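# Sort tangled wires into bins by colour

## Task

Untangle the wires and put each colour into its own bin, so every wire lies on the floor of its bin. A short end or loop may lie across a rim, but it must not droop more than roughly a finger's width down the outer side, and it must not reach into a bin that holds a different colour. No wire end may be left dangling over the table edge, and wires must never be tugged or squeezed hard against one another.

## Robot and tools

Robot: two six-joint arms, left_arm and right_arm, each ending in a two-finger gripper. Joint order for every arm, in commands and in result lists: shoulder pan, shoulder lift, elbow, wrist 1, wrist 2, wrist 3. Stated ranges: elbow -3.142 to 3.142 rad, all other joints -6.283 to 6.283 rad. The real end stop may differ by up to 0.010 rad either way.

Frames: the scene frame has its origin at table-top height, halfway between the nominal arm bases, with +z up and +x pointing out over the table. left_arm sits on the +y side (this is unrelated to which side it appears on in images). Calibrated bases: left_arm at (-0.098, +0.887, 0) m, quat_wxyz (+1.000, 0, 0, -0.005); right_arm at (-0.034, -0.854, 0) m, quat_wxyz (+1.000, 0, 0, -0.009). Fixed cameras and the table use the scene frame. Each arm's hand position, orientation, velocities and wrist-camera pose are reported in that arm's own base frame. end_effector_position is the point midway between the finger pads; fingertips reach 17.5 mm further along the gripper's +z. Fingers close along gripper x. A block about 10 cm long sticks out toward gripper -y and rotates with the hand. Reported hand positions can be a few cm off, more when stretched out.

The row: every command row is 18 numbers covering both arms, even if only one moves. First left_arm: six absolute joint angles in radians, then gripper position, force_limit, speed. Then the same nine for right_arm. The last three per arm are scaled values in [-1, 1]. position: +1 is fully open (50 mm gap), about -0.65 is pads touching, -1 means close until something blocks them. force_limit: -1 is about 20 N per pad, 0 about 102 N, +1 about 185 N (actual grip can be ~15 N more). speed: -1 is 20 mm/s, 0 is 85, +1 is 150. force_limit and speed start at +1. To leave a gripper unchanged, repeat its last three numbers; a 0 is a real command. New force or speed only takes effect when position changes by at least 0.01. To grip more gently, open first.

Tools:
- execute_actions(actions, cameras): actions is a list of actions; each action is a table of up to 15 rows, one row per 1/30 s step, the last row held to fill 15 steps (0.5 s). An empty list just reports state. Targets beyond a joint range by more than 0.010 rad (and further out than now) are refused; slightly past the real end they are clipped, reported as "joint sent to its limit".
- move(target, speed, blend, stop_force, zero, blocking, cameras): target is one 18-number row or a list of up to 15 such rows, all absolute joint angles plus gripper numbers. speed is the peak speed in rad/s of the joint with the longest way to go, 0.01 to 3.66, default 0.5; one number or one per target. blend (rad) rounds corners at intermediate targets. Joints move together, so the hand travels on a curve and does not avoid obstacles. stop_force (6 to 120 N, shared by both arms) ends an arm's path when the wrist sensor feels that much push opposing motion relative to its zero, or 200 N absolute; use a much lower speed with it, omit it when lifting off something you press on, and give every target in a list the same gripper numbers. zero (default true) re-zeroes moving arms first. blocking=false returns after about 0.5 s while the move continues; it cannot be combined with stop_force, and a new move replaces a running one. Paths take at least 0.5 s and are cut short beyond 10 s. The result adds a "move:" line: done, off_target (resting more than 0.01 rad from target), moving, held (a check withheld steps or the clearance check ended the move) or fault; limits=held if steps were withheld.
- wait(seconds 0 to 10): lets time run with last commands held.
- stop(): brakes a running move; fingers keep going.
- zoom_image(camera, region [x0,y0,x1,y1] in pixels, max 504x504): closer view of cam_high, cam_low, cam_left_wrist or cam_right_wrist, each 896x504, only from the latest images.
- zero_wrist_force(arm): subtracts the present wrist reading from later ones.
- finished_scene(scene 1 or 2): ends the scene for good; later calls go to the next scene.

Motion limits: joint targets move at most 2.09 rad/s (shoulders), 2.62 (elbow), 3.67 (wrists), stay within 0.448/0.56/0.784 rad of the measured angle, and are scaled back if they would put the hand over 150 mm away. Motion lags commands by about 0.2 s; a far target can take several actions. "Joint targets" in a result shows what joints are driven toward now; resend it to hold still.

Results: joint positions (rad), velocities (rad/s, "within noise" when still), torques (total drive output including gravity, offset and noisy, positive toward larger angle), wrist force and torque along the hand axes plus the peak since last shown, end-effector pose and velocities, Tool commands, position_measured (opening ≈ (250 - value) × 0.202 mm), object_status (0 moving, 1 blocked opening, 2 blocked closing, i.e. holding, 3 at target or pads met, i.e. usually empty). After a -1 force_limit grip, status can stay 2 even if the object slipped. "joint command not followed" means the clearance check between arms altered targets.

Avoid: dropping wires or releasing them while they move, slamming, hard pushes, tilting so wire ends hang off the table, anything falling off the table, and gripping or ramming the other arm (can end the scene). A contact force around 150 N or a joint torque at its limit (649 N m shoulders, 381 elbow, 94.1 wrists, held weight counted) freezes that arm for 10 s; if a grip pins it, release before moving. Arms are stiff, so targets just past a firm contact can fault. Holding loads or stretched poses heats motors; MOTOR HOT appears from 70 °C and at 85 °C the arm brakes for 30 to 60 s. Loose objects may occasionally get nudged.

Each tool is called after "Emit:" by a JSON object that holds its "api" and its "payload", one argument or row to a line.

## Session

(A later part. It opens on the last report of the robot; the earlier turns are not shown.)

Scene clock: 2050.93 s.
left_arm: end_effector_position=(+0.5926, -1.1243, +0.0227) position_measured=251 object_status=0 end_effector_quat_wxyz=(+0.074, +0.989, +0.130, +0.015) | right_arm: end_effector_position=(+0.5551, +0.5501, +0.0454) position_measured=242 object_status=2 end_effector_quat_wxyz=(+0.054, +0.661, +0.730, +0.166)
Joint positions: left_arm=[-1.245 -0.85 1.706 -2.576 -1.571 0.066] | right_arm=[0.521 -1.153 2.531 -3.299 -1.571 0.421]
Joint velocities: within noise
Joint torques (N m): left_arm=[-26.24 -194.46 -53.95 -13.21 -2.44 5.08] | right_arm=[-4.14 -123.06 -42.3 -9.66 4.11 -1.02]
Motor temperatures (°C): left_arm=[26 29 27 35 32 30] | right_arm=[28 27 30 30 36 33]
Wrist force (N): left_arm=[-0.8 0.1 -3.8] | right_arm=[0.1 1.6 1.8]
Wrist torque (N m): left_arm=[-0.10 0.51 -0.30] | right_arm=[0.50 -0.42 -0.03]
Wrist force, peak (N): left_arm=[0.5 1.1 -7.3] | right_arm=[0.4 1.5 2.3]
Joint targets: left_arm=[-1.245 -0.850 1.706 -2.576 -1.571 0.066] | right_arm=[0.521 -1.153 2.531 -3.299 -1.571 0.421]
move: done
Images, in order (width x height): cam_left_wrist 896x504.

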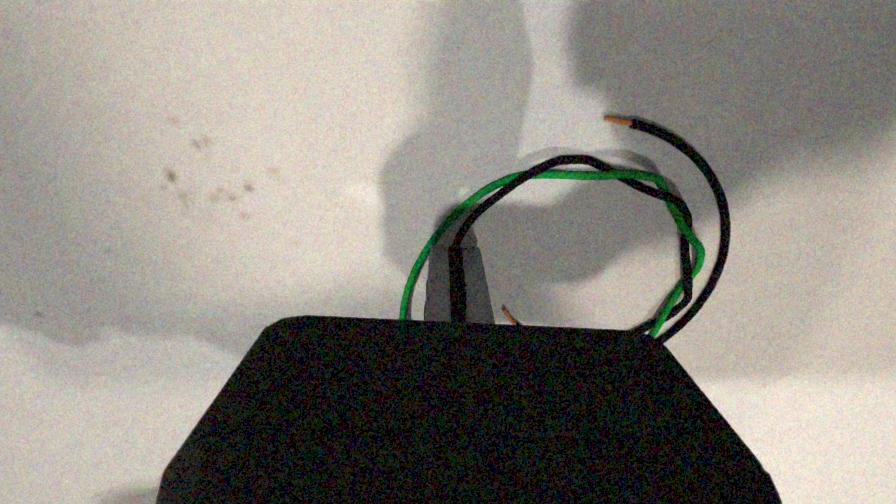

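Emit:
{"api": "move", "payload": {
  "target": [
    [-1.2445,-0.8500,1.7057,-2.5765,-1.5708,0.0655,-0.42,-0.9,-1,0.5207,-1.1531,2.5310,-3.2987,-1.5708,0.4207,-1,-0.9,-1]
  ],
  "speed": [0.01],
  "cameras": []
}}

Emit:
{"api": "move", "payload": {
  "target": [
    [-1.2445,-0.8475,1.7061,-2.5794,-1.5708,0.0655,-0.42,-0.9,-1,0.5207,-1.1531,2.5310,-3.2987,-1.5708,0.4207,-1,-0.9,-1]
  ],
  "speed": [0.01],
  "stop_force": 15,
  "cameras": ["cam_left_wrist","cam_right_wrist"]
}}

Emit:
{"api": "zoom_image", "payload": {
  "camera": "cam_right_wrist",
  "region": [540, 60, 840, 320]
}}

Scene clock: 2077.17 s.
left_arm: end_effector_position=(+0.5926, -1.1242, +0.0225) position_measured=215 object_status=3 end_effector_quat_wxyz=(+0.073, +0.989, +0.130, +0.015) | right_arm: end_effector_position=(+0.5551, +0.5501, +0.0454) position_measured=242 object_status=2 end_effector_quat_wxyz=(+0.054, +0.661, +0.730, +0.166)
Joint positions: left_arm=[-1.245 -0.85 1.706 -2.577 -1.571 0.066] | right_arm=[0.521 -1.153 2.531 -3.299 -1.571 0.421]
Joint velocities: within noise
Joint torques (N m): left_arm=[-20.77 -173.11 -56.41 -9 -1.89 3.82] | right_arm=[-1.73 -125.95 -44.4 -9.42 3.71 -1.13]
Motor temperatures (°C): left_arm=[26 29 27 35 32 30] | right_arm=[28 27 30 30 36 33]
Wrist force (N): left_arm=[5.3 -2.3 -10.7] | right_arm=[0.7 1.4 1.8]
Wrist torque (N m): left_arm=[0.08 0.45 -0.21] | right_arm=[0.47 -0.52 -0.03]
Wrist force, peak (N): left_arm=[5.3 -2.3 -10.7] | right_arm=[0.9 1.6 2.3]
Joint targets: left_arm=[-1.245 -0.850 1.706 -2.576 -1.571 0.066] | right_arm=[0.521 -1.153 2.531 -3.299 -1.571 0.421]
move: done
No camera images: "cameras" was empty.

Scene clock: 2077.90 s.
left_arm: end_effector_position=(+0.5926, -1.1242, +0.0220) position_measured=215 object_status=3 end_effector_quat_wxyz=(+0.073, +0.989, +0.130, +0.015) | right_arm: end_effector_position=(+0.5551, +0.5501, +0.0454) position_measured=242 object_status=2 end_effector_quat_wxyz=(+0.054, +0.661, +0.730, +0.166)
Joint positions: left_arm=[-1.245 -0.85 1.706 -2.577 -1.571 0.066] | right_arm=[0.521 -1.153 2.531 -3.299 -1.571 0.421]
Joint velocities: within noise
Joint torques (N m): left_arm=[-24.7 -208.15 -50.78 -0.84 -2.82 3.87] | right_arm=[1.31 -122.87 -42.29 -9.77 3.59 -1.07]
Motor temperatures (°C): left_arm=[26 29 27 35 32 30] | right_arm=[28 27 30 30 36 33]
Wrist force (N): left_arm=[8.1 -4.6 -32.2] | right_arm=[0.5 1.0 2.1]
Wrist torque (N m): left_arm=[0.27 0.34 -0.16] | right_arm=[0.41 -0.49 -0.03]
Wrist force, peak (N): left_arm=[8.5 -4.6 -32.5] | right_arm=[0.3 1.6 2.0]
Joint targets: left_arm=[-1.245 -0.850 1.706 -2.577 -1.571 0.066] | right_arm=[0.521 -1.153 2.531 -3.299 -1.571 0.421]
move: contact (left_arm)
Images, in order (width x height): cam_left_wrist 896x504, cam_right_wrist 896x504.

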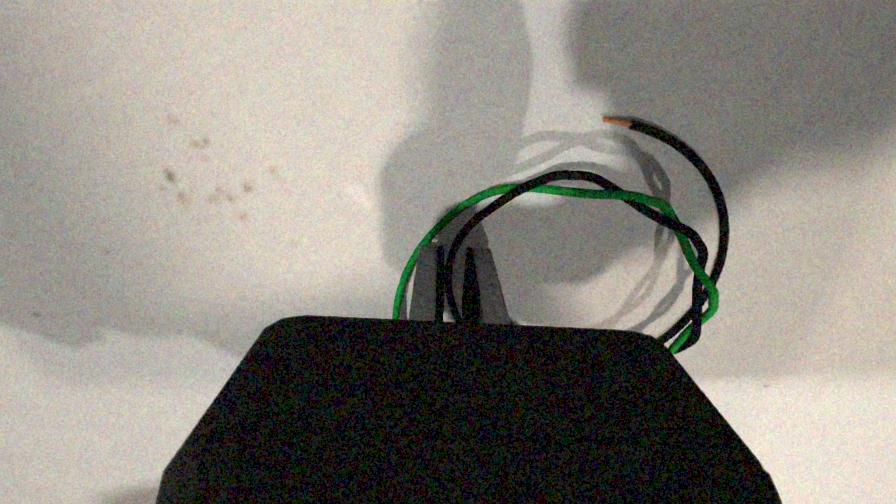

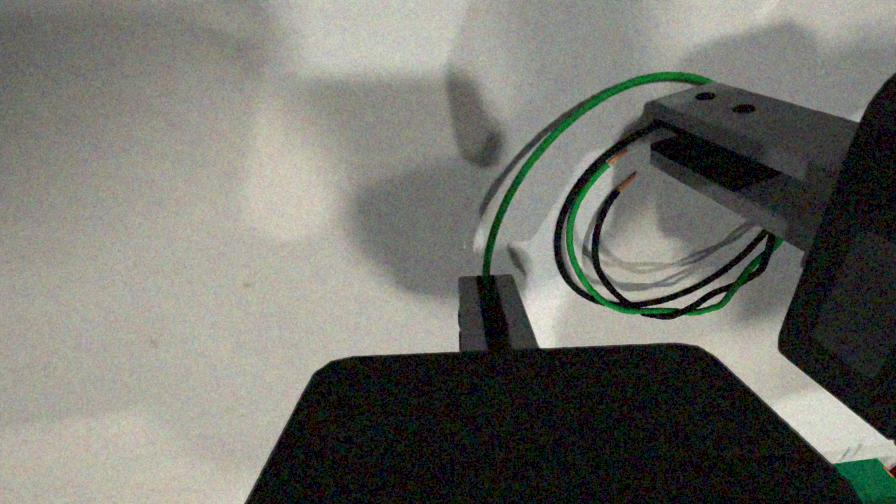

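Scaled by 1.680 from the camera's 896x504 image, which has a finer 1280x720 frame.

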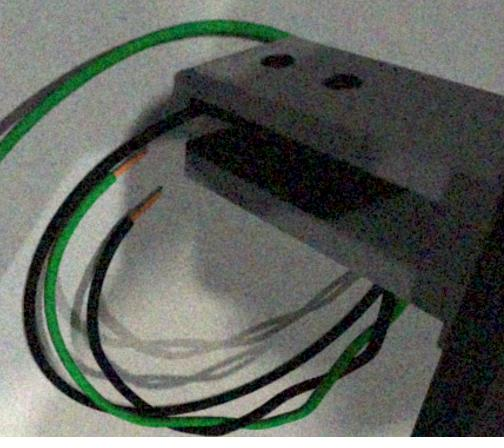

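Emit:
{"api": "move", "payload": {
  "target": [
    [-1.2445,-0.8550,1.7048,-2.5706,-1.5708,0.0655,-0.42,-0.9,-1,0.5207,-1.1531,2.5310,-3.2987,-1.5708,0.4207,-1,-0.9,-1],
    [-1.2459,-0.8569,1.7108,-2.5747,-1.5708,0.0641,-0.42,-0.9,-1,0.5207,-1.1531,2.5310,-3.2987,-1.5708,0.4207,-1,-0.9,-1]
  ],
  "speed": [0.01,0.02],
  "cameras": ["cam_left_wrist"]
}}

Emit:
{"api": "zoom_image", "payload": {
  "camera": "cam_left_wrist",
  "region": [340, 140, 600, 330]
}}

Scene clock: 2096.50 s.
left_arm: end_effector_position=(+0.5901, -1.1219, +0.0274) position_measured=215 object_status=3 end_effector_quat_wxyz=(+0.074, +0.989, +0.130, +0.014) | right_arm: end_effector_position=(+0.5551, +0.5501, +0.0454) position_measured=242 object_status=2 end_effector_quat_wxyz=(+0.054, +0.661, +0.730, +0.166)
Joint positions: left_arm=[-1.246 -0.857 1.71 -2.574 -1.571 0.064] | right_arm=[0.521 -1.153 2.531 -3.299 -1.571 0.421]
Joint velocities: within noise
Joint torques (N m): left_arm=[-29.53 -246.89 -47.61 -13.93 -2.69 -6.41] | right_arm=[-0.43 -126.53 -42.28 -9.79 3.9 -0.25]
Motor temperatures (°C): left_arm=[26 29 27 35 32 30] | right_arm=[28 27 30 30 36 33]
Wrist force (N): left_arm=[0.6 -0.3 -0.8] | right_arm=[0.2 1.2 1.9]
Wrist torque (N m): left_arm=[-0.06 0.55 -0.28] | right_arm=[0.44 -0.43 -0.03]
Wrist force, peak (N): left_arm=[8.3 -3.8 -32.8] | right_arm=[0.8 1.9 1.8]
Joint targets: left_arm=[-1.246 -0.857 1.711 -2.575 -1.571 0.064] | right_arm=[0.521 -1.153 2.531 -3.299 -1.571 0.421]
move: done
Images, in order (width x height): cam_left_wrist 896x504.

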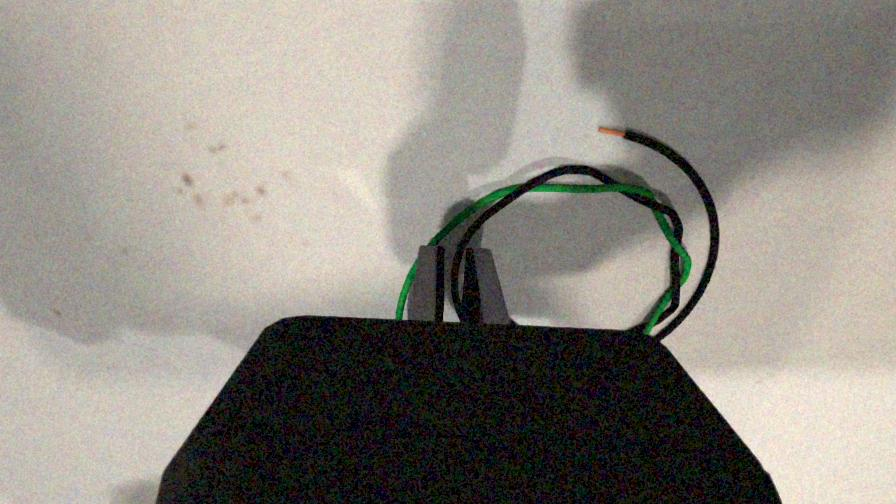

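Scaled by 1.938 from the camera's 896x504 image, which has a finer 1280x720 frame.

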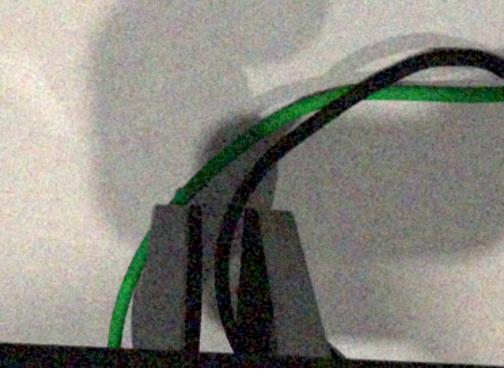

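Emit:
{"api": "move", "payload": {
  "target": [
    [-1.2459,-0.8502,1.7120,-2.5826,-1.5708,0.0641,-0.42,-0.9,-1,0.5207,-1.1531,2.5310,-3.2987,-1.5708,0.4207,-1,-0.9,-1]
  ],
  "speed": [0.01],
  "stop_force": 6,
  "cameras": ["cam_left_wrist","cam_right_wrist"]
}}

Emit:
{"api": "zoom_image", "payload": {
  "camera": "cam_left_wrist",
  "region": [340, 140, 600, 330]
}}

Emit:
{"api": "zoom_image", "payload": {
  "camera": "cam_right_wrist",
  "region": [540, 60, 840, 320]
}}

Scene clock: 2107.30 s.
left_arm: end_effector_position=(+0.5899, -1.1217, +0.0225) position_measured=215 object_status=3 end_effector_quat_wxyz=(+0.074, +0.989, +0.130, +0.014) | right_arm: end_effector_position=(+0.5551, +0.5501, +0.0454) position_measured=242 object_status=2 end_effector_quat_wxyz=(+0.054, +0.661, +0.730, +0.166)
Joint positions: left_arm=[-1.246 -0.853 1.712 -2.58 -1.571 0.064] | right_arm=[0.521 -1.153 2.531 -3.299 -1.571 0.421]
Joint velocities: within noise
Joint torques (N m): left_arm=[-31.35 -232.66 -70.38 -3.28 -2.47 -6.32] | right_arm=[-3.16 -131.01 -39.87 -8.68 3.98 -0.38]
Motor temperatures (°C): left_arm=[26 29 27 35 32 30] | right_arm=[28 27 30 30 36 33]
Wrist force (N): left_arm=[0.7 1.2 -9.8] | right_arm=[0.3 0.6 1.8]
Wrist torque (N m): left_arm=[0.09 0.53 -0.28] | right_arm=[0.33 -0.45 -0.03]
Wrist force, peak (N): left_arm=[2.7 -2.0 -21.3] | right_arm=[0.6 2.0 2.4]
Joint targets: left_arm=[-1.246 -0.853 1.712 -2.580 -1.571 0.064] | right_arm=[0.521 -1.153 2.531 -3.299 -1.571 0.421]
move: contact (left_arm)
Images, in order (width x height): cam_left_wrist 896x504, cam_right_wrist 896x504.

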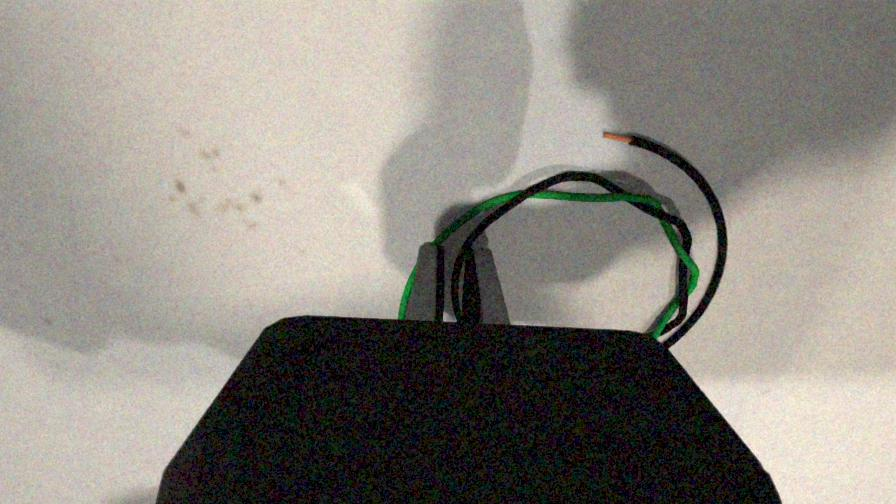

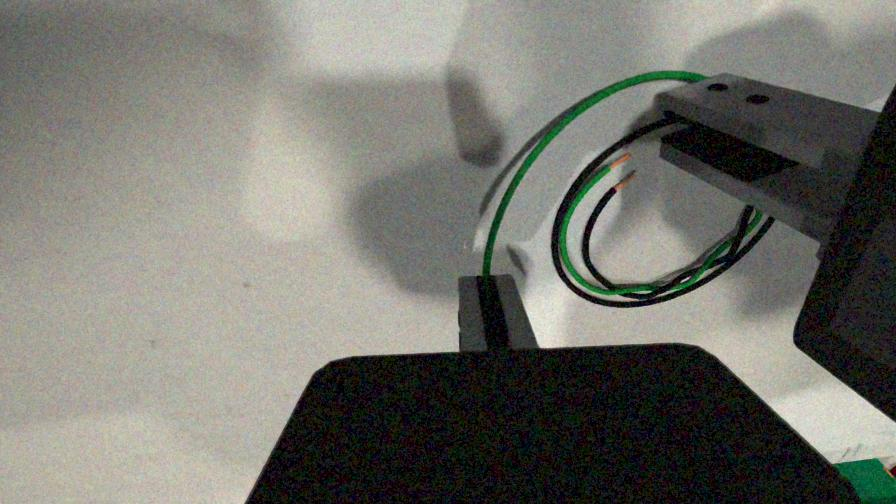

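Scaled by 1.938 from the camera's 896x504 image, which has a finer 1280x720 frame.

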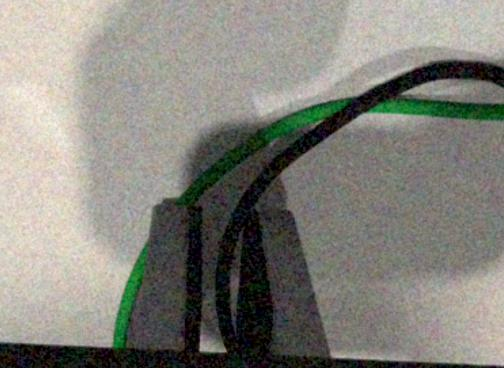

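Scaled by 1.680 from the camera's 896x504 image, which has a finer 1280x720 frame.

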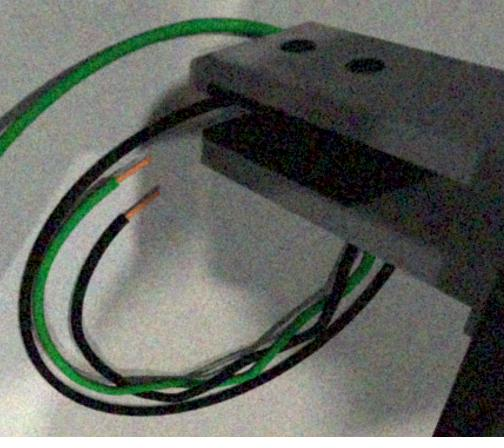

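Emit:
{"api": "move", "payload": {
  "target": [
    [-1.2459,-0.8600,1.7100,-2.5708,-1.5708,0.0641,-0.42,-0.9,-1,0.5207,-1.1531,2.5310,-3.2987,-1.5708,0.4207,-1,-0.9,-1],
    [-1.2463,-0.8540,1.7048,-2.5716,-1.5708,0.0637,-0.42,-0.9,-1,0.5207,-1.1531,2.5310,-3.2987,-1.5708,0.4207,-1,-0.9,-1]
  ],
  "speed": [0.02,0.02],
  "cameras": ["cam_left_wrist","cam_right_wrist"]
}}

Emit:
{"api": "zoom_image", "payload": {
  "camera": "cam_left_wrist",
  "region": [340, 140, 600, 330]
}}

Emit:
{"api": "zoom_image", "payload": {
  "camera": "cam_right_wrist",
  "region": [540, 60, 840, 320]
}}

Scene clock: 2143.53 s.
left_arm: end_effector_position=(+0.5906, -1.1251, +0.0274) position_measured=215 object_status=3 end_effector_quat_wxyz=(+0.073, +0.989, +0.130, +0.014) | right_arm: end_effector_position=(+0.5551, +0.5501, +0.0454) position_measured=242 object_status=2 end_effector_quat_wxyz=(+0.054, +0.661, +0.730, +0.166)
Joint positions: left_arm=[-1.246 -0.854 1.705 -2.571 -1.571 0.064] | right_arm=[0.521 -1.153 2.531 -3.299 -1.571 0.421]
Joint velocities: within noise
Joint torques (N m): left_arm=[-33.25 -185.75 -90.24 -10.68 -1.87 -6.45] | right_arm=[-1.24 -125.81 -40.63 -8.45 3.69 -0.51]
Motor temperatures (°C): left_arm=[26 29 27 35 32 30] | right_arm=[28 27 30 30 36 33]
Wrist force (N): left_arm=[0.8 -0.5 -0.7] | right_arm=[0.4 1.1 1.6]
Wrist torque (N m): left_arm=[-0.10 0.51 -0.28] | right_arm=[0.42 -0.46 -0.03]
Wrist force, peak (N): left_arm=[1.3 1.0 -10.4] | right_arm=[0.3 1.5 2.5]
Joint targets: left_arm=[-1.246 -0.854 1.705 -2.572 -1.571 0.064] | right_arm=[0.521 -1.153 2.531 -3.299 -1.571 0.421]
move: done
Images, in order (width x height): cam_left_wrist 896x504, cam_right_wrist 896x504.

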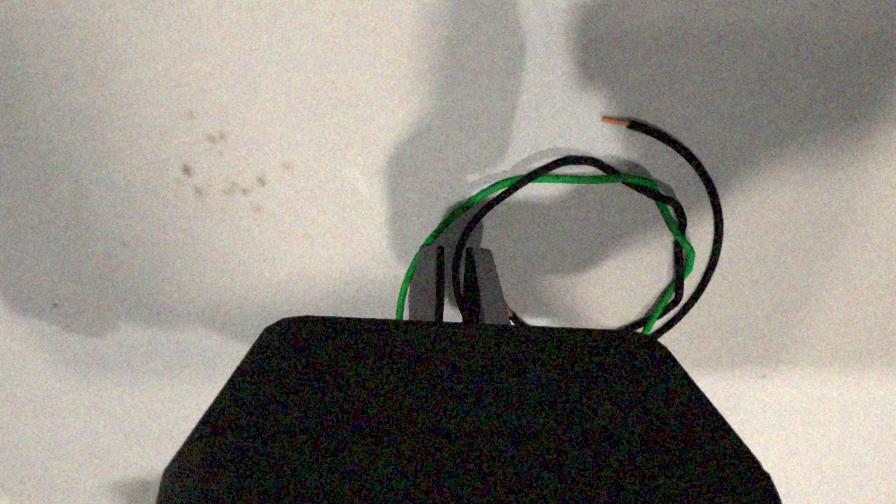

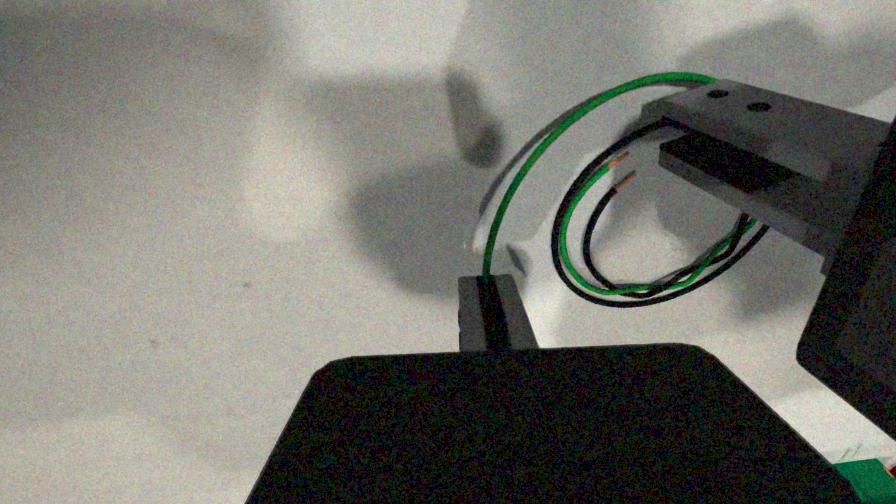

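Scaled by 1.938 from the camera's 896x504 image, which has a finer 1280x720 frame.

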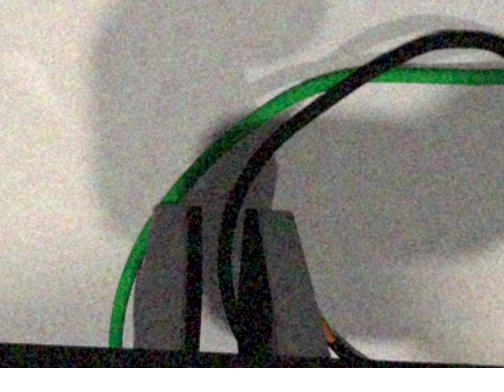

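Scaled by 1.680 from the camera's 896x504 image, which has a finer 1280x720 frame.

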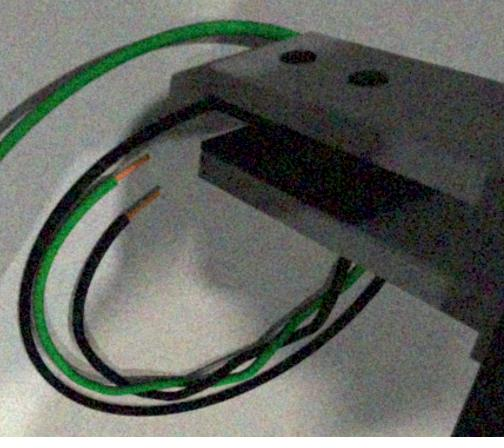

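Emit:
{"api": "move", "payload": {
  "target": [
    [-1.2445,-0.8750,1.7000,-2.5458,-1.5708,0.0655,-0.42,-0.9,-1,0.5400,-1.1673,2.5856,-3.3391,-1.5708,0.44,-1,-0.9,-1]
  ],
  "speed": [0.03],
  "cameras": ["cam_left_wrist","cam_right_wrist"]
}}

Emit:
{"api": "zoom_image", "payload": {
  "camera": "cam_left_wrist",
  "region": [340, 140, 600, 330]
}}

Scene clock: 2162.60 s.
left_arm: end_effector_position=(+0.5927, -1.1245, +0.0513) position_measured=215 object_status=3 end_effector_quat_wxyz=(+0.074, +0.989, +0.130, +0.015) | right_arm: end_effector_position=(+0.5102, +0.5401, +0.0452) position_measured=242 object_status=2 end_effector_quat_wxyz=(+0.051, +0.661, +0.730, +0.167)
Joint positions: left_arm=[-1.245 -0.875 1.7 -2.546 -1.571 0.065] | right_arm=[0.54 -1.167 2.585 -3.339 -1.571 0.44]
Joint velocities: within noise
Joint torques (N m): left_arm=[24.55 -236.58 -93.74 -3.76 -2.59 5.57] | right_arm=[24.31 -142.7 -8.62 -15.89 4.3 4.95]
Motor temperatures (°C): left_arm=[26 29 27 35 32 30] | right_arm=[28 27 30 30 36 33]
Wrist force (N): left_arm=[0.7 -0.6 -0.9] | right_arm=[0.1 1.3 1.4]
Wrist torque (N m): left_arm=[-0.12 0.53 -0.29] | right_arm=[0.43 -0.42 -0.02]
Wrist force, peak (N): left_arm=[1.0 -1.0 -1.1] | right_arm=[0.5 1.1 2.4]
Joint targets: left_arm=[-1.245 -0.875 1.700 -2.546 -1.571 0.066] | right_arm=[0.540 -1.167 2.586 -3.339 -1.571 0.440]
move: done
Images, in order (width x height): cam_left_wrist 896x504, cam_right_wrist 896x504.

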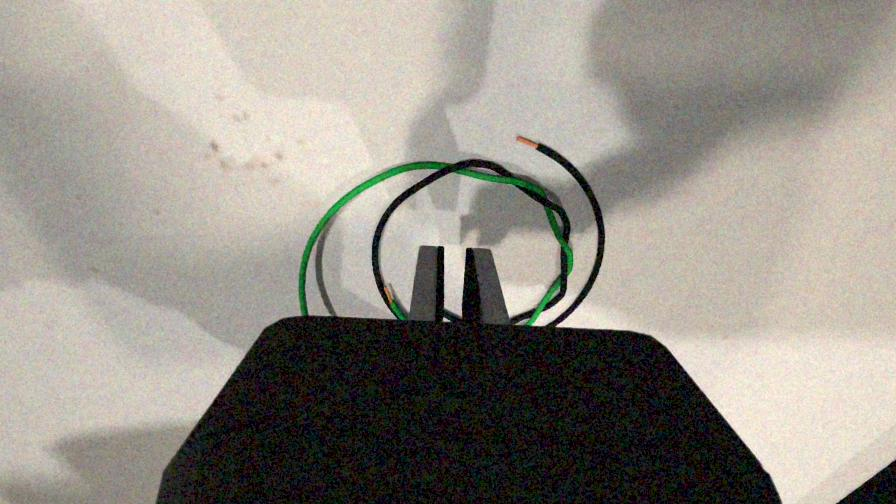

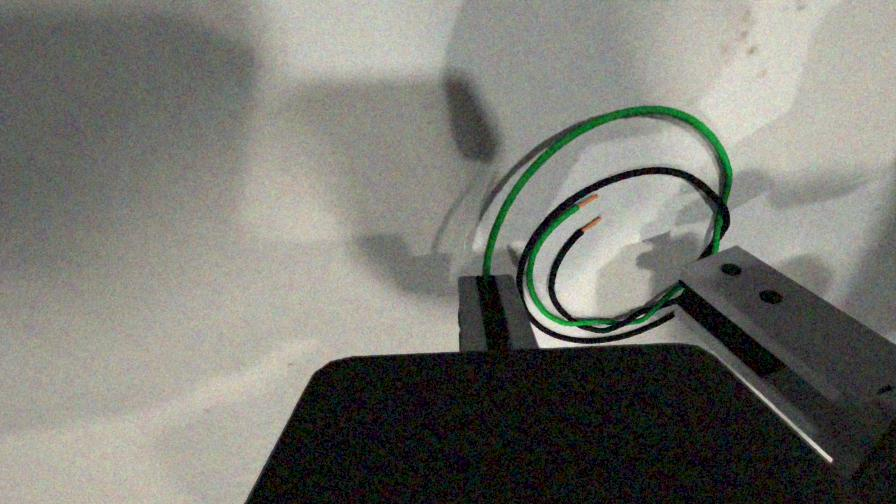

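Scaled by 1.938 from the camera's 896x504 image, which has a finer 1280x720 frame.

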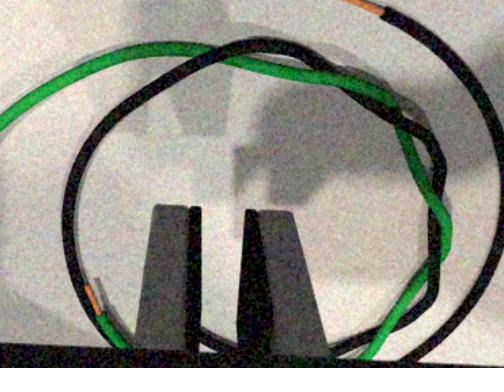

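Emit:
{"api": "move", "payload": {
  "target": [-1.2669,-0.8811,1.7133,-2.5530,-1.5708,0.0431,-0.42,-0.9,-1,0.5400,-1.1673,2.5856,-3.3391,-1.5708,0.44,-1,-0.9,-1],
  "speed": 0.05
}}

Scene clock: 2217.83 s.
left_arm: end_effector_position=(+0.5655, -1.1299, +0.0513) position_measured=215 object_status=3 end_effector_quat_wxyz=(+0.074, +0.989, +0.130, +0.013) | right_arm: end_effector_position=(+0.5099, +0.5400, +0.0452) position_measured=242 object_status=2 end_effector_quat_wxyz=(+0.051, +0.661, +0.730, +0.167)
Joint positions: left_arm=[-1.267 -0.881 1.713 -2.553 -1.571 0.043] | right_arm=[0.54 -1.167 2.586 -3.339 -1.571 0.44]
Joint velocities: within noise
Joint torques (N m): left_arm=[-28.81 -241.02 -52.94 -14.47 -2.45 -6.64] | right_arm=[21.16 -132.24 -40.28 -13.29 3.46 4.56]
Motor temperatures (°C): left_arm=[26 29 27 35 32 30] | right_arm=[28 27 30 30 36 33]
Wrist force (N): left_arm=[0.6 -0.5 -1.5] | right_arm=[0.6 1.4 1.8]
Wrist torque (N m): left_arm=[-0.10 0.54 -0.28] | right_arm=[0.44 -0.51 -0.02]
Wrist force, peak (N): left_arm=[2.4 -0.6 -1.5] | right_arm=[0.7 1.8 2.0]
Joint targets: left_arm=[-1.267 -0.881 1.713 -2.553 -1.571 0.043] | right_arm=[0.540 -1.167 2.586 -3.339 -1.571 0.440]
move: done

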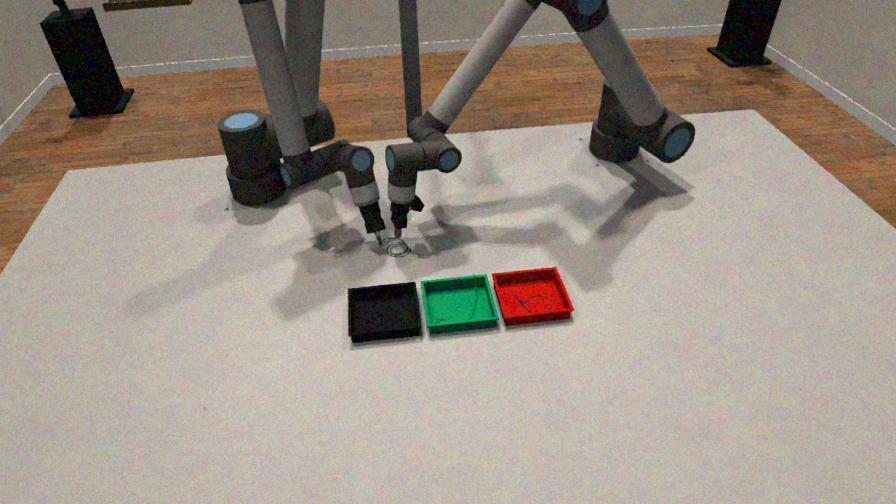

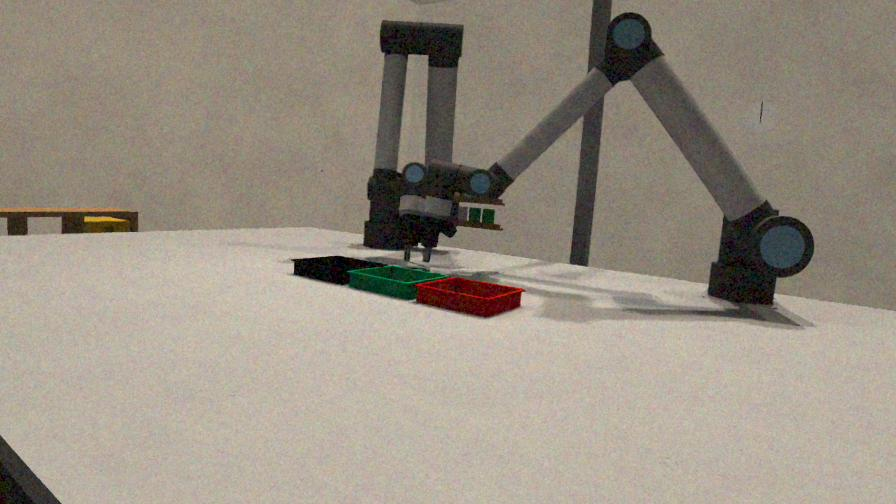

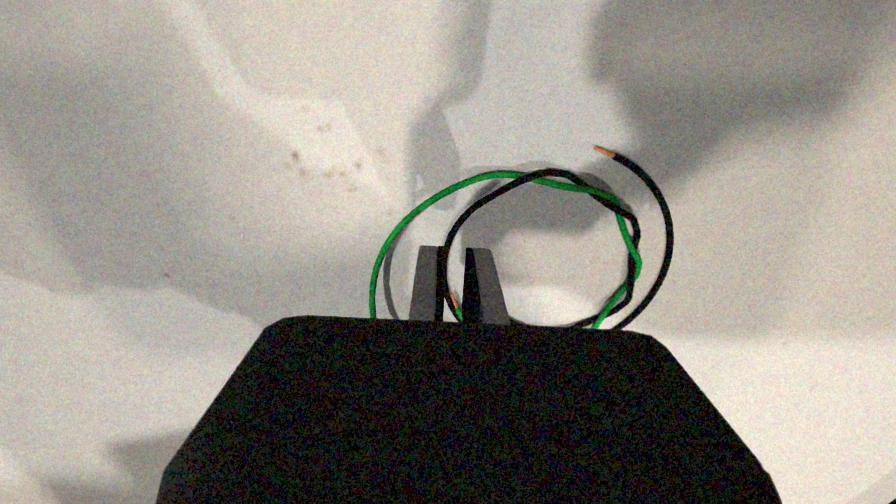

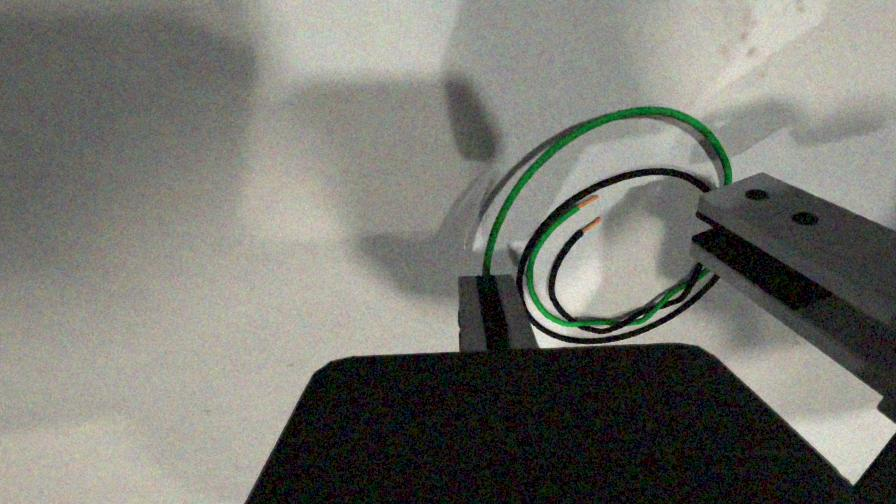

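Emit:
{"api": "move", "payload": {
  "target": [-1.2695,-0.8618,1.7050,-2.5640,-1.5708,0.0405,-0.25,-0.9,-1,0.5400,-1.1673,2.5856,-3.3391,-1.5708,0.44,-1,-0.9,-1],
  "speed": 0.03,
  "stop_force": 6,
  "cameras": ["cam_left_wrist"]
}}

Emit:
{"api": "zoom_image", "payload": {
  "camera": "cam_left_wrist",
  "region": [300, 120, 660, 350]
}}

Scene clock: 2255.93 s.
left_arm: end_effector_position=(+0.5641, -1.1379, +0.0352) position_measured=189 object_status=3 end_effector_quat_wxyz=(+0.074, +0.989, +0.130, +0.013) | right_arm: end_effector_position=(+0.5099, +0.5400, +0.0452) position_measured=242 object_status=2 end_effector_quat_wxyz=(+0.051, +0.661, +0.730, +0.167)
Joint positions: left_arm=[-1.27 -0.862 1.705 -2.564 -1.571 0.04] | right_arm=[0.54 -1.167 2.586 -3.339 -1.571 0.44]
Joint velocities: within noise
Joint torques (N m): left_arm=[-35.91 -177.11 -84.75 -12.9 -1.99 -6.33] | right_arm=[21.64 -122.49 -39.56 -11.59 4.06 3.56]
Motor temperatures (°C): left_arm=[26 29 27 35 32 30] | right_arm=[28 27 30 30 36 33]
Wrist force (N): left_arm=[0.4 -0.7 -1.1] | right_arm=[0.3 0.9 1.5]
Wrist torque (N m): left_arm=[-0.12 0.58 -0.27] | right_arm=[0.36 -0.46 -0.01]
Wrist force, peak (N): left_arm=[1.0 -0.7 -2.3] | right_arm=[0.6 1.7 2.0]
Joint targets: left_arm=[-1.270 -0.862 1.705 -2.564 -1.571 0.041] | right_arm=[0.540 -1.167 2.586 -3.339 -1.571 0.440]
move: done
Images, in order (width x height): cam_left_wrist 896x504.

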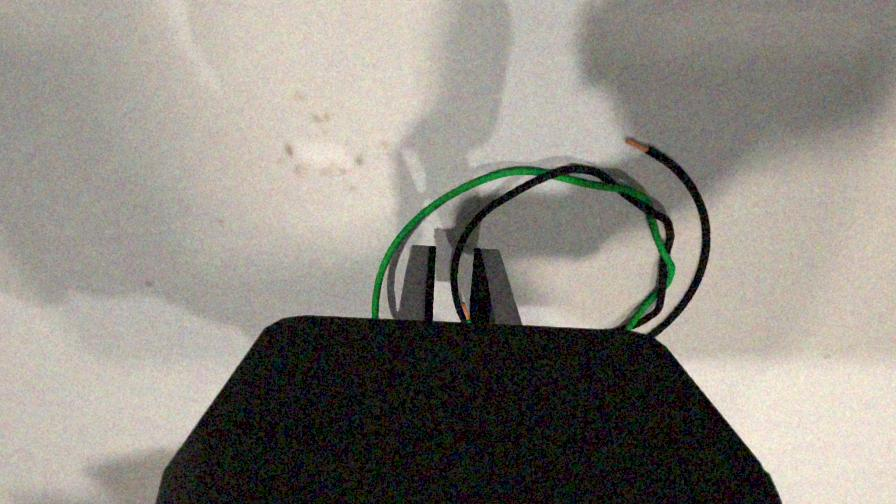

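Scaled by 1.400 from the camera's 896x504 image, which has a finer 1280x720 frame.

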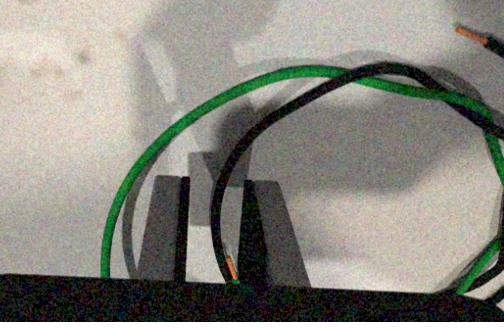

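Emit:
{"api": "move", "payload": {
  "target": [-1.2695,-0.8473,1.7076,-2.5811,-1.5708,0.0405,-0.25,-0.9,-1,0.5400,-1.1673,2.5856,-3.3391,-1.5708,0.44,-1,-0.9,-1],
  "speed": 0.01,
  "stop_force": 6,
  "cameras": ["cam_left_wrist"]
}}

Emit:
{"api": "zoom_image", "payload": {
  "camera": "cam_left_wrist",
  "region": [300, 120, 660, 350]
}}

Scene clock: 2268.07 s.
left_arm: end_effector_position=(+0.5641, -1.1379, +0.0205) position_measured=189 object_status=3 end_effector_quat_wxyz=(+0.074, +0.989, +0.130, +0.013) | right_arm: end_effector_position=(+0.5099, +0.5400, +0.0452) position_measured=242 object_status=2 end_effector_quat_wxyz=(+0.051, +0.661, +0.730, +0.167)
Joint positions: left_arm=[-1.27 -0.849 1.707 -2.579 -1.571 0.04] | right_arm=[0.54 -1.167 2.586 -3.339 -1.571 0.44]
Joint velocities: within noise
Joint torques (N m): left_arm=[-29.35 -232.29 -73.87 -3 -2.07 -6.55] | right_arm=[16.26 -119.51 -28.12 -8.72 4.16 4.07]
Motor temperatures (°C): left_arm=[26 29 27 35 32 30] | right_arm=[28 27 30 30 36 33]
Wrist force (N): left_arm=[0.4 3.1 -7.2] | right_arm=[0.9 1.5 1.4]
Wrist torque (N m): left_arm=[-0.03 0.53 -0.30] | right_arm=[0.47 -0.57 -0.01]
Wrist force, peak (N): left_arm=[1.4 -3.7 -32.6] | right_arm=[0.7 1.6 2.2]
Joint targets: left_arm=[-1.270 -0.849 1.707 -2.579 -1.571 0.040] | right_arm=[0.540 -1.167 2.586 -3.339 -1.571 0.440]
move: contact (left_arm)
Images, in order (width x height): cam_left_wrist 896x504.

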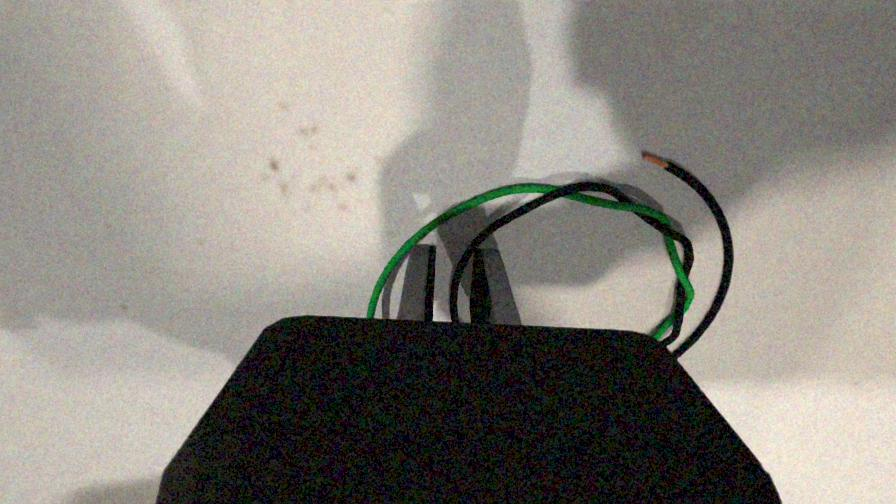

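Scaled by 1.400 from the camera's 896x504 image, which has a finer 1280x720 frame.

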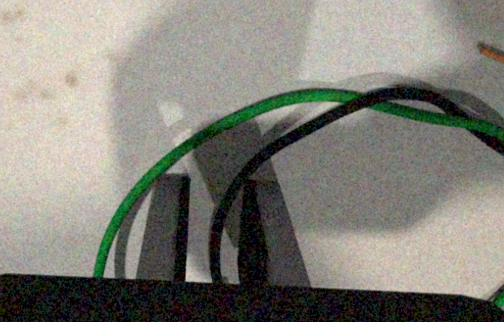

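Emit:
{"api": "move", "payload": {
  "target": [
    [-1.2695,-0.855,1.7066,-2.5724,-1.5708,0.0405,-0.25,-0.9,-1,0.5400,-1.1673,2.5856,-3.3391,-1.5708,0.44,-1,-0.9,-1],
    [-1.2663,-0.8532,1.7051,-2.5727,-1.5708,0.0437,-0.25,-0.9,-1,0.5400,-1.1673,2.5856,-3.3391,-1.5708,0.44,-1,-0.9,-1]
  ],
  "speed": 0.02,
  "cameras": ["cam_left_wrist"]
}}

Emit:
{"api": "zoom_image", "payload": {
  "camera": "cam_left_wrist",
  "region": [300, 120, 660, 350]
}}

Scene clock: 2287.13 s.
left_arm: end_effector_position=(+0.5675, -1.1370, +0.0264) position_measured=189 object_status=3 end_effector_quat_wxyz=(+0.074, +0.989, +0.130, +0.013) end_effector_velocity=(+0.006, +0.002, -0.001) end_effector_angular_velocity=(+0.000, -0.001, +0.002) | right_arm: end_effector_position=(+0.5099, +0.5400, +0.0452) position_measured=242 object_status=2 end_effector_quat_wxyz=(+0.051, +0.661, +0.730, +0.167)
Joint positions: left_arm=[-1.267 -0.853 1.705 -2.573 -1.571 0.043] | right_arm=[0.54 -1.167 2.586 -3.339 -1.571 0.44]
Joint velocities: left_arm=[0.005 0.001 -0.001 0 0 0.003] | right_arm=[within noise]
Joint torques (N m): left_arm=[23 -174.5 -92.21 -4.04 -2.26 4.65] | right_arm=[12.61 -115.21 -24.43 -6.24 4.25 4.04]
Motor temperatures (°C): left_arm=[26 29 27 35 32 30] | right_arm=[28 27 30 30 36 33]
Wrist force (N): left_arm=[0.7 -0.5 -0.7] | right_arm=[0.6 1.9 1.8]
Wrist torque (N m): left_arm=[-0.10 0.52 -0.26] | right_arm=[0.53 -0.51 -0.02]
Wrist force, peak (N): left_arm=[0.8 2.4 -7.7] | right_arm=[0.8 1.7 2.1]
Joint targets: left_arm=[-1.266 -0.853 1.705 -2.573 -1.571 0.044] | right_arm=[0.540 -1.167 2.586 -3.339 -1.571 0.440]
move: done
Images, in order (width x height): cam_left_wrist 896x504.

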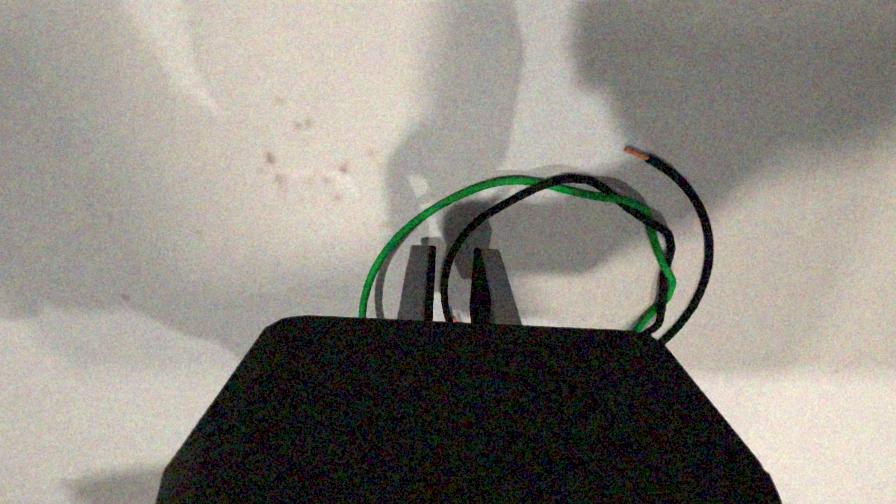

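Scaled by 1.400 from the camera's 896x504 image, which has a finer 1280x720 frame.

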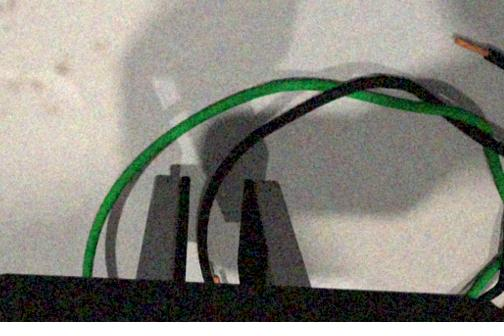

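Emit:
{"api": "move", "payload": {
  "target": [-1.2663,-0.8466,1.7063,-2.5805,-1.5708,0.0437,-0.25,-0.9,-1,0.5400,-1.1673,2.5856,-3.3391,-1.5708,0.44,-1,-0.9,-1],
  "speed": 0.008,
  "stop_force": 6,
  "cameras": ["cam_left_wrist"]
}}

Emit:
{"api": "zoom_image", "payload": {
  "camera": "cam_left_wrist",
  "region": [300, 120, 660, 350]
}}

speed must be a number from 0.01 to 3.66 (rad/s); nothing of the call was run

Scaled by 1.400 from the camera's 896x504 image, which has a finer 1280x720 frame.

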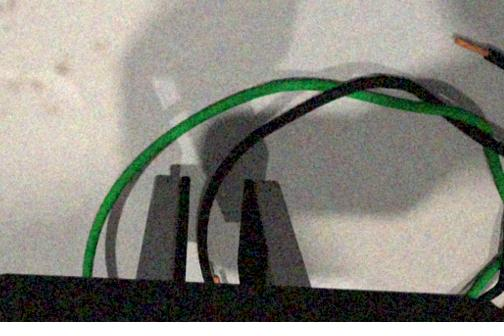

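Emit:
{"api": "move", "payload": {
  "target": [-1.2663,-0.8466,1.7063,-2.5805,-1.5708,0.0437,-0.25,-0.9,-1,0.5400,-1.1673,2.5856,-3.3391,-1.5708,0.44,-1,-0.9,-1],
  "speed": 0.01,
  "stop_force": 6,
  "cameras": ["cam_left_wrist"]
}}

Emit:
{"api": "zoom_image", "payload": {
  "camera": "cam_left_wrist",
  "region": [300, 120, 660, 350]
}}

Scene clock: 2302.27 s.
left_arm: end_effector_position=(+0.5680, -1.1368, +0.0205) position_measured=189 object_status=3 end_effector_quat_wxyz=(+0.074, +0.989, +0.130, +0.013) | right_arm: end_effector_position=(+0.5099, +0.5400, +0.0452) position_measured=242 object_status=2 end_effector_quat_wxyz=(+0.051, +0.661, +0.730, +0.167)
Joint positions: left_arm=[-1.266 -0.848 1.706 -2.579 -1.571 0.044] | right_arm=[0.54 -1.167 2.586 -3.339 -1.571 0.44]
Joint velocities: within noise
Joint torques (N m): left_arm=[24.27 -240.56 -77.43 -4.68 -1.63 5.38] | right_arm=[8.1 -118.71 -20.24 -7.05 3.88 2.89]
Motor temperatures (°C): left_arm=[26 29 27 35 32 30] | right_arm=[28 27 30 30 36 33]
Wrist force (N): left_arm=[0.0 1.8 -5.4] | right_arm=[0.6 1.5 1.3]
Wrist torque (N m): left_arm=[-0.10 0.60 -0.30] | right_arm=[0.48 -0.50 -0.02]
Wrist force, peak (N): left_arm=[0.4 -3.1 -28.3] | right_arm=[0.8 1.6 2.5]
Joint targets: left_arm=[-1.266 -0.848 1.706 -2.579 -1.571 0.044] | right_arm=[0.540 -1.167 2.586 -3.339 -1.571 0.440]
move: contact (left_arm)
Images, in order (width x height): cam_left_wrist 896x504.

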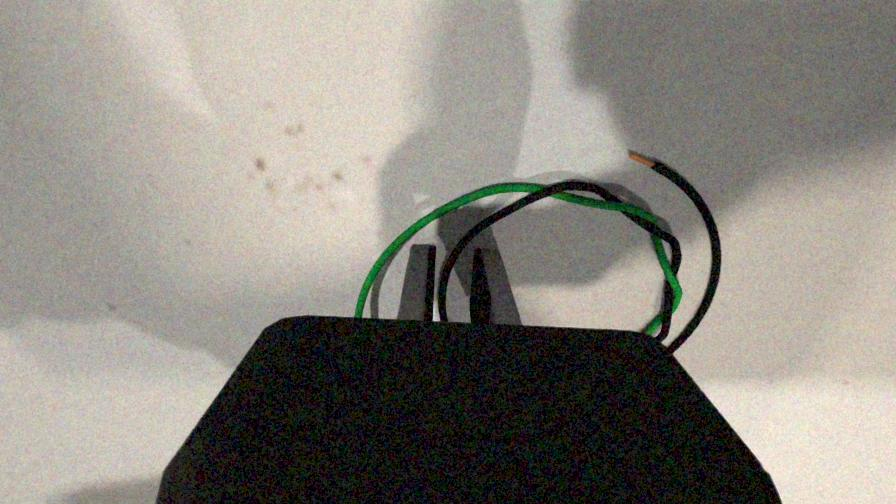

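Scaled by 1.400 from the camera's 896x504 image, which has a finer 1280x720 frame.

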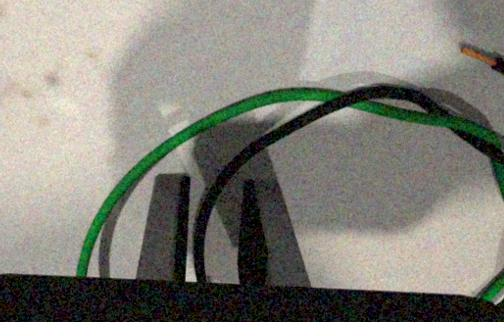

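Emit:
{"api": "move", "payload": {
  "target": [-1.2663,-0.848,1.7063,-2.5791,-1.5708,0.0437,-1,-0.9,-1,0.5400,-1.1673,2.5856,-3.3391,-1.5708,0.44,-1,-0.9,-1],
  "speed": 0.02,
  "cameras": ["cam_left_wrist"]
}}

Emit:
{"api": "zoom_image", "payload": {
  "camera": "cam_left_wrist",
  "region": [300, 120, 660, 350]
}}

Scene clock: 2310.60 s.
left_arm: end_effector_position=(+0.5680, -1.1368, +0.0203) position_measured=244 object_status=2 end_effector_quat_wxyz=(+0.074, +0.989, +0.130, +0.013) | right_arm: end_effector_position=(+0.5099, +0.5400, +0.0452) position_measured=242 object_status=2 end_effector_quat_wxyz=(+0.051, +0.661, +0.730, +0.167)
Joint positions: left_arm=[-1.266 -0.848 1.706 -2.579 -1.571 0.044] | right_arm=[0.54 -1.167 2.586 -3.339 -1.571 0.44]
Joint velocities: within noise
Joint torques (N m): left_arm=[18.16 -172.23 -42.03 -12.85 -1.76 4.53] | right_arm=[7.24 -115.94 -14.09 -7.53 3.94 3.13]
Motor temperatures (°C): left_arm=[26 29 27 35 32 30] | right_arm=[28 27 30 30 36 33]
Wrist force (N): left_arm=[0.7 0.8 -9.3] | right_arm=[0.3 1.7 1.8]
Wrist torque (N m): left_arm=[-0.05 0.52 -0.27] | right_arm=[0.50 -0.46 -0.02]
Wrist force, peak (N): left_arm=[0.7 0.8 -9.3] | right_arm=[0.6 1.7 2.1]
Joint targets: left_arm=[-1.266 -0.848 1.706 -2.579 -1.571 0.044] | right_arm=[0.540 -1.167 2.586 -3.339 -1.571 0.440]
move: done
Images, in order (width x height): cam_left_wrist 896x504.

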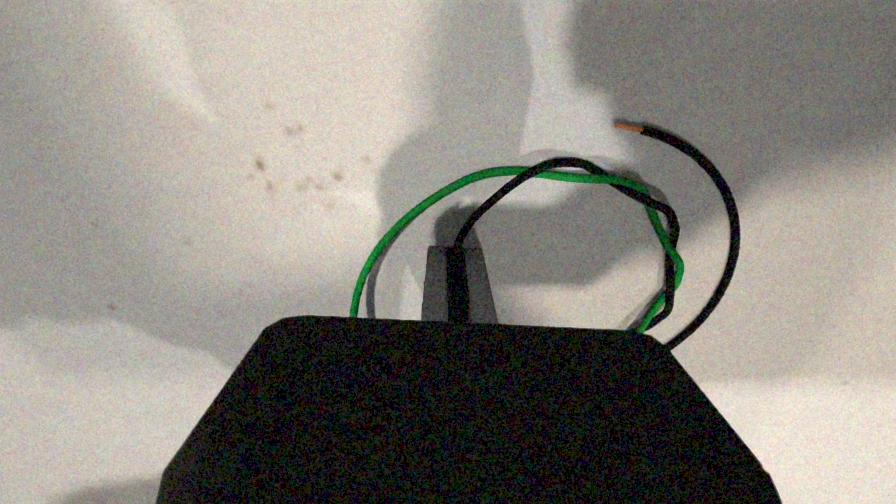

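Scaled by 1.400 from the camera's 896x504 image, which has a finer 1280x720 frame.

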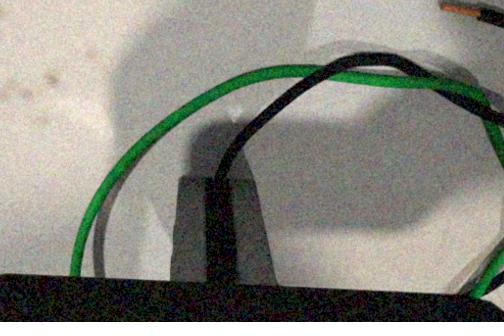

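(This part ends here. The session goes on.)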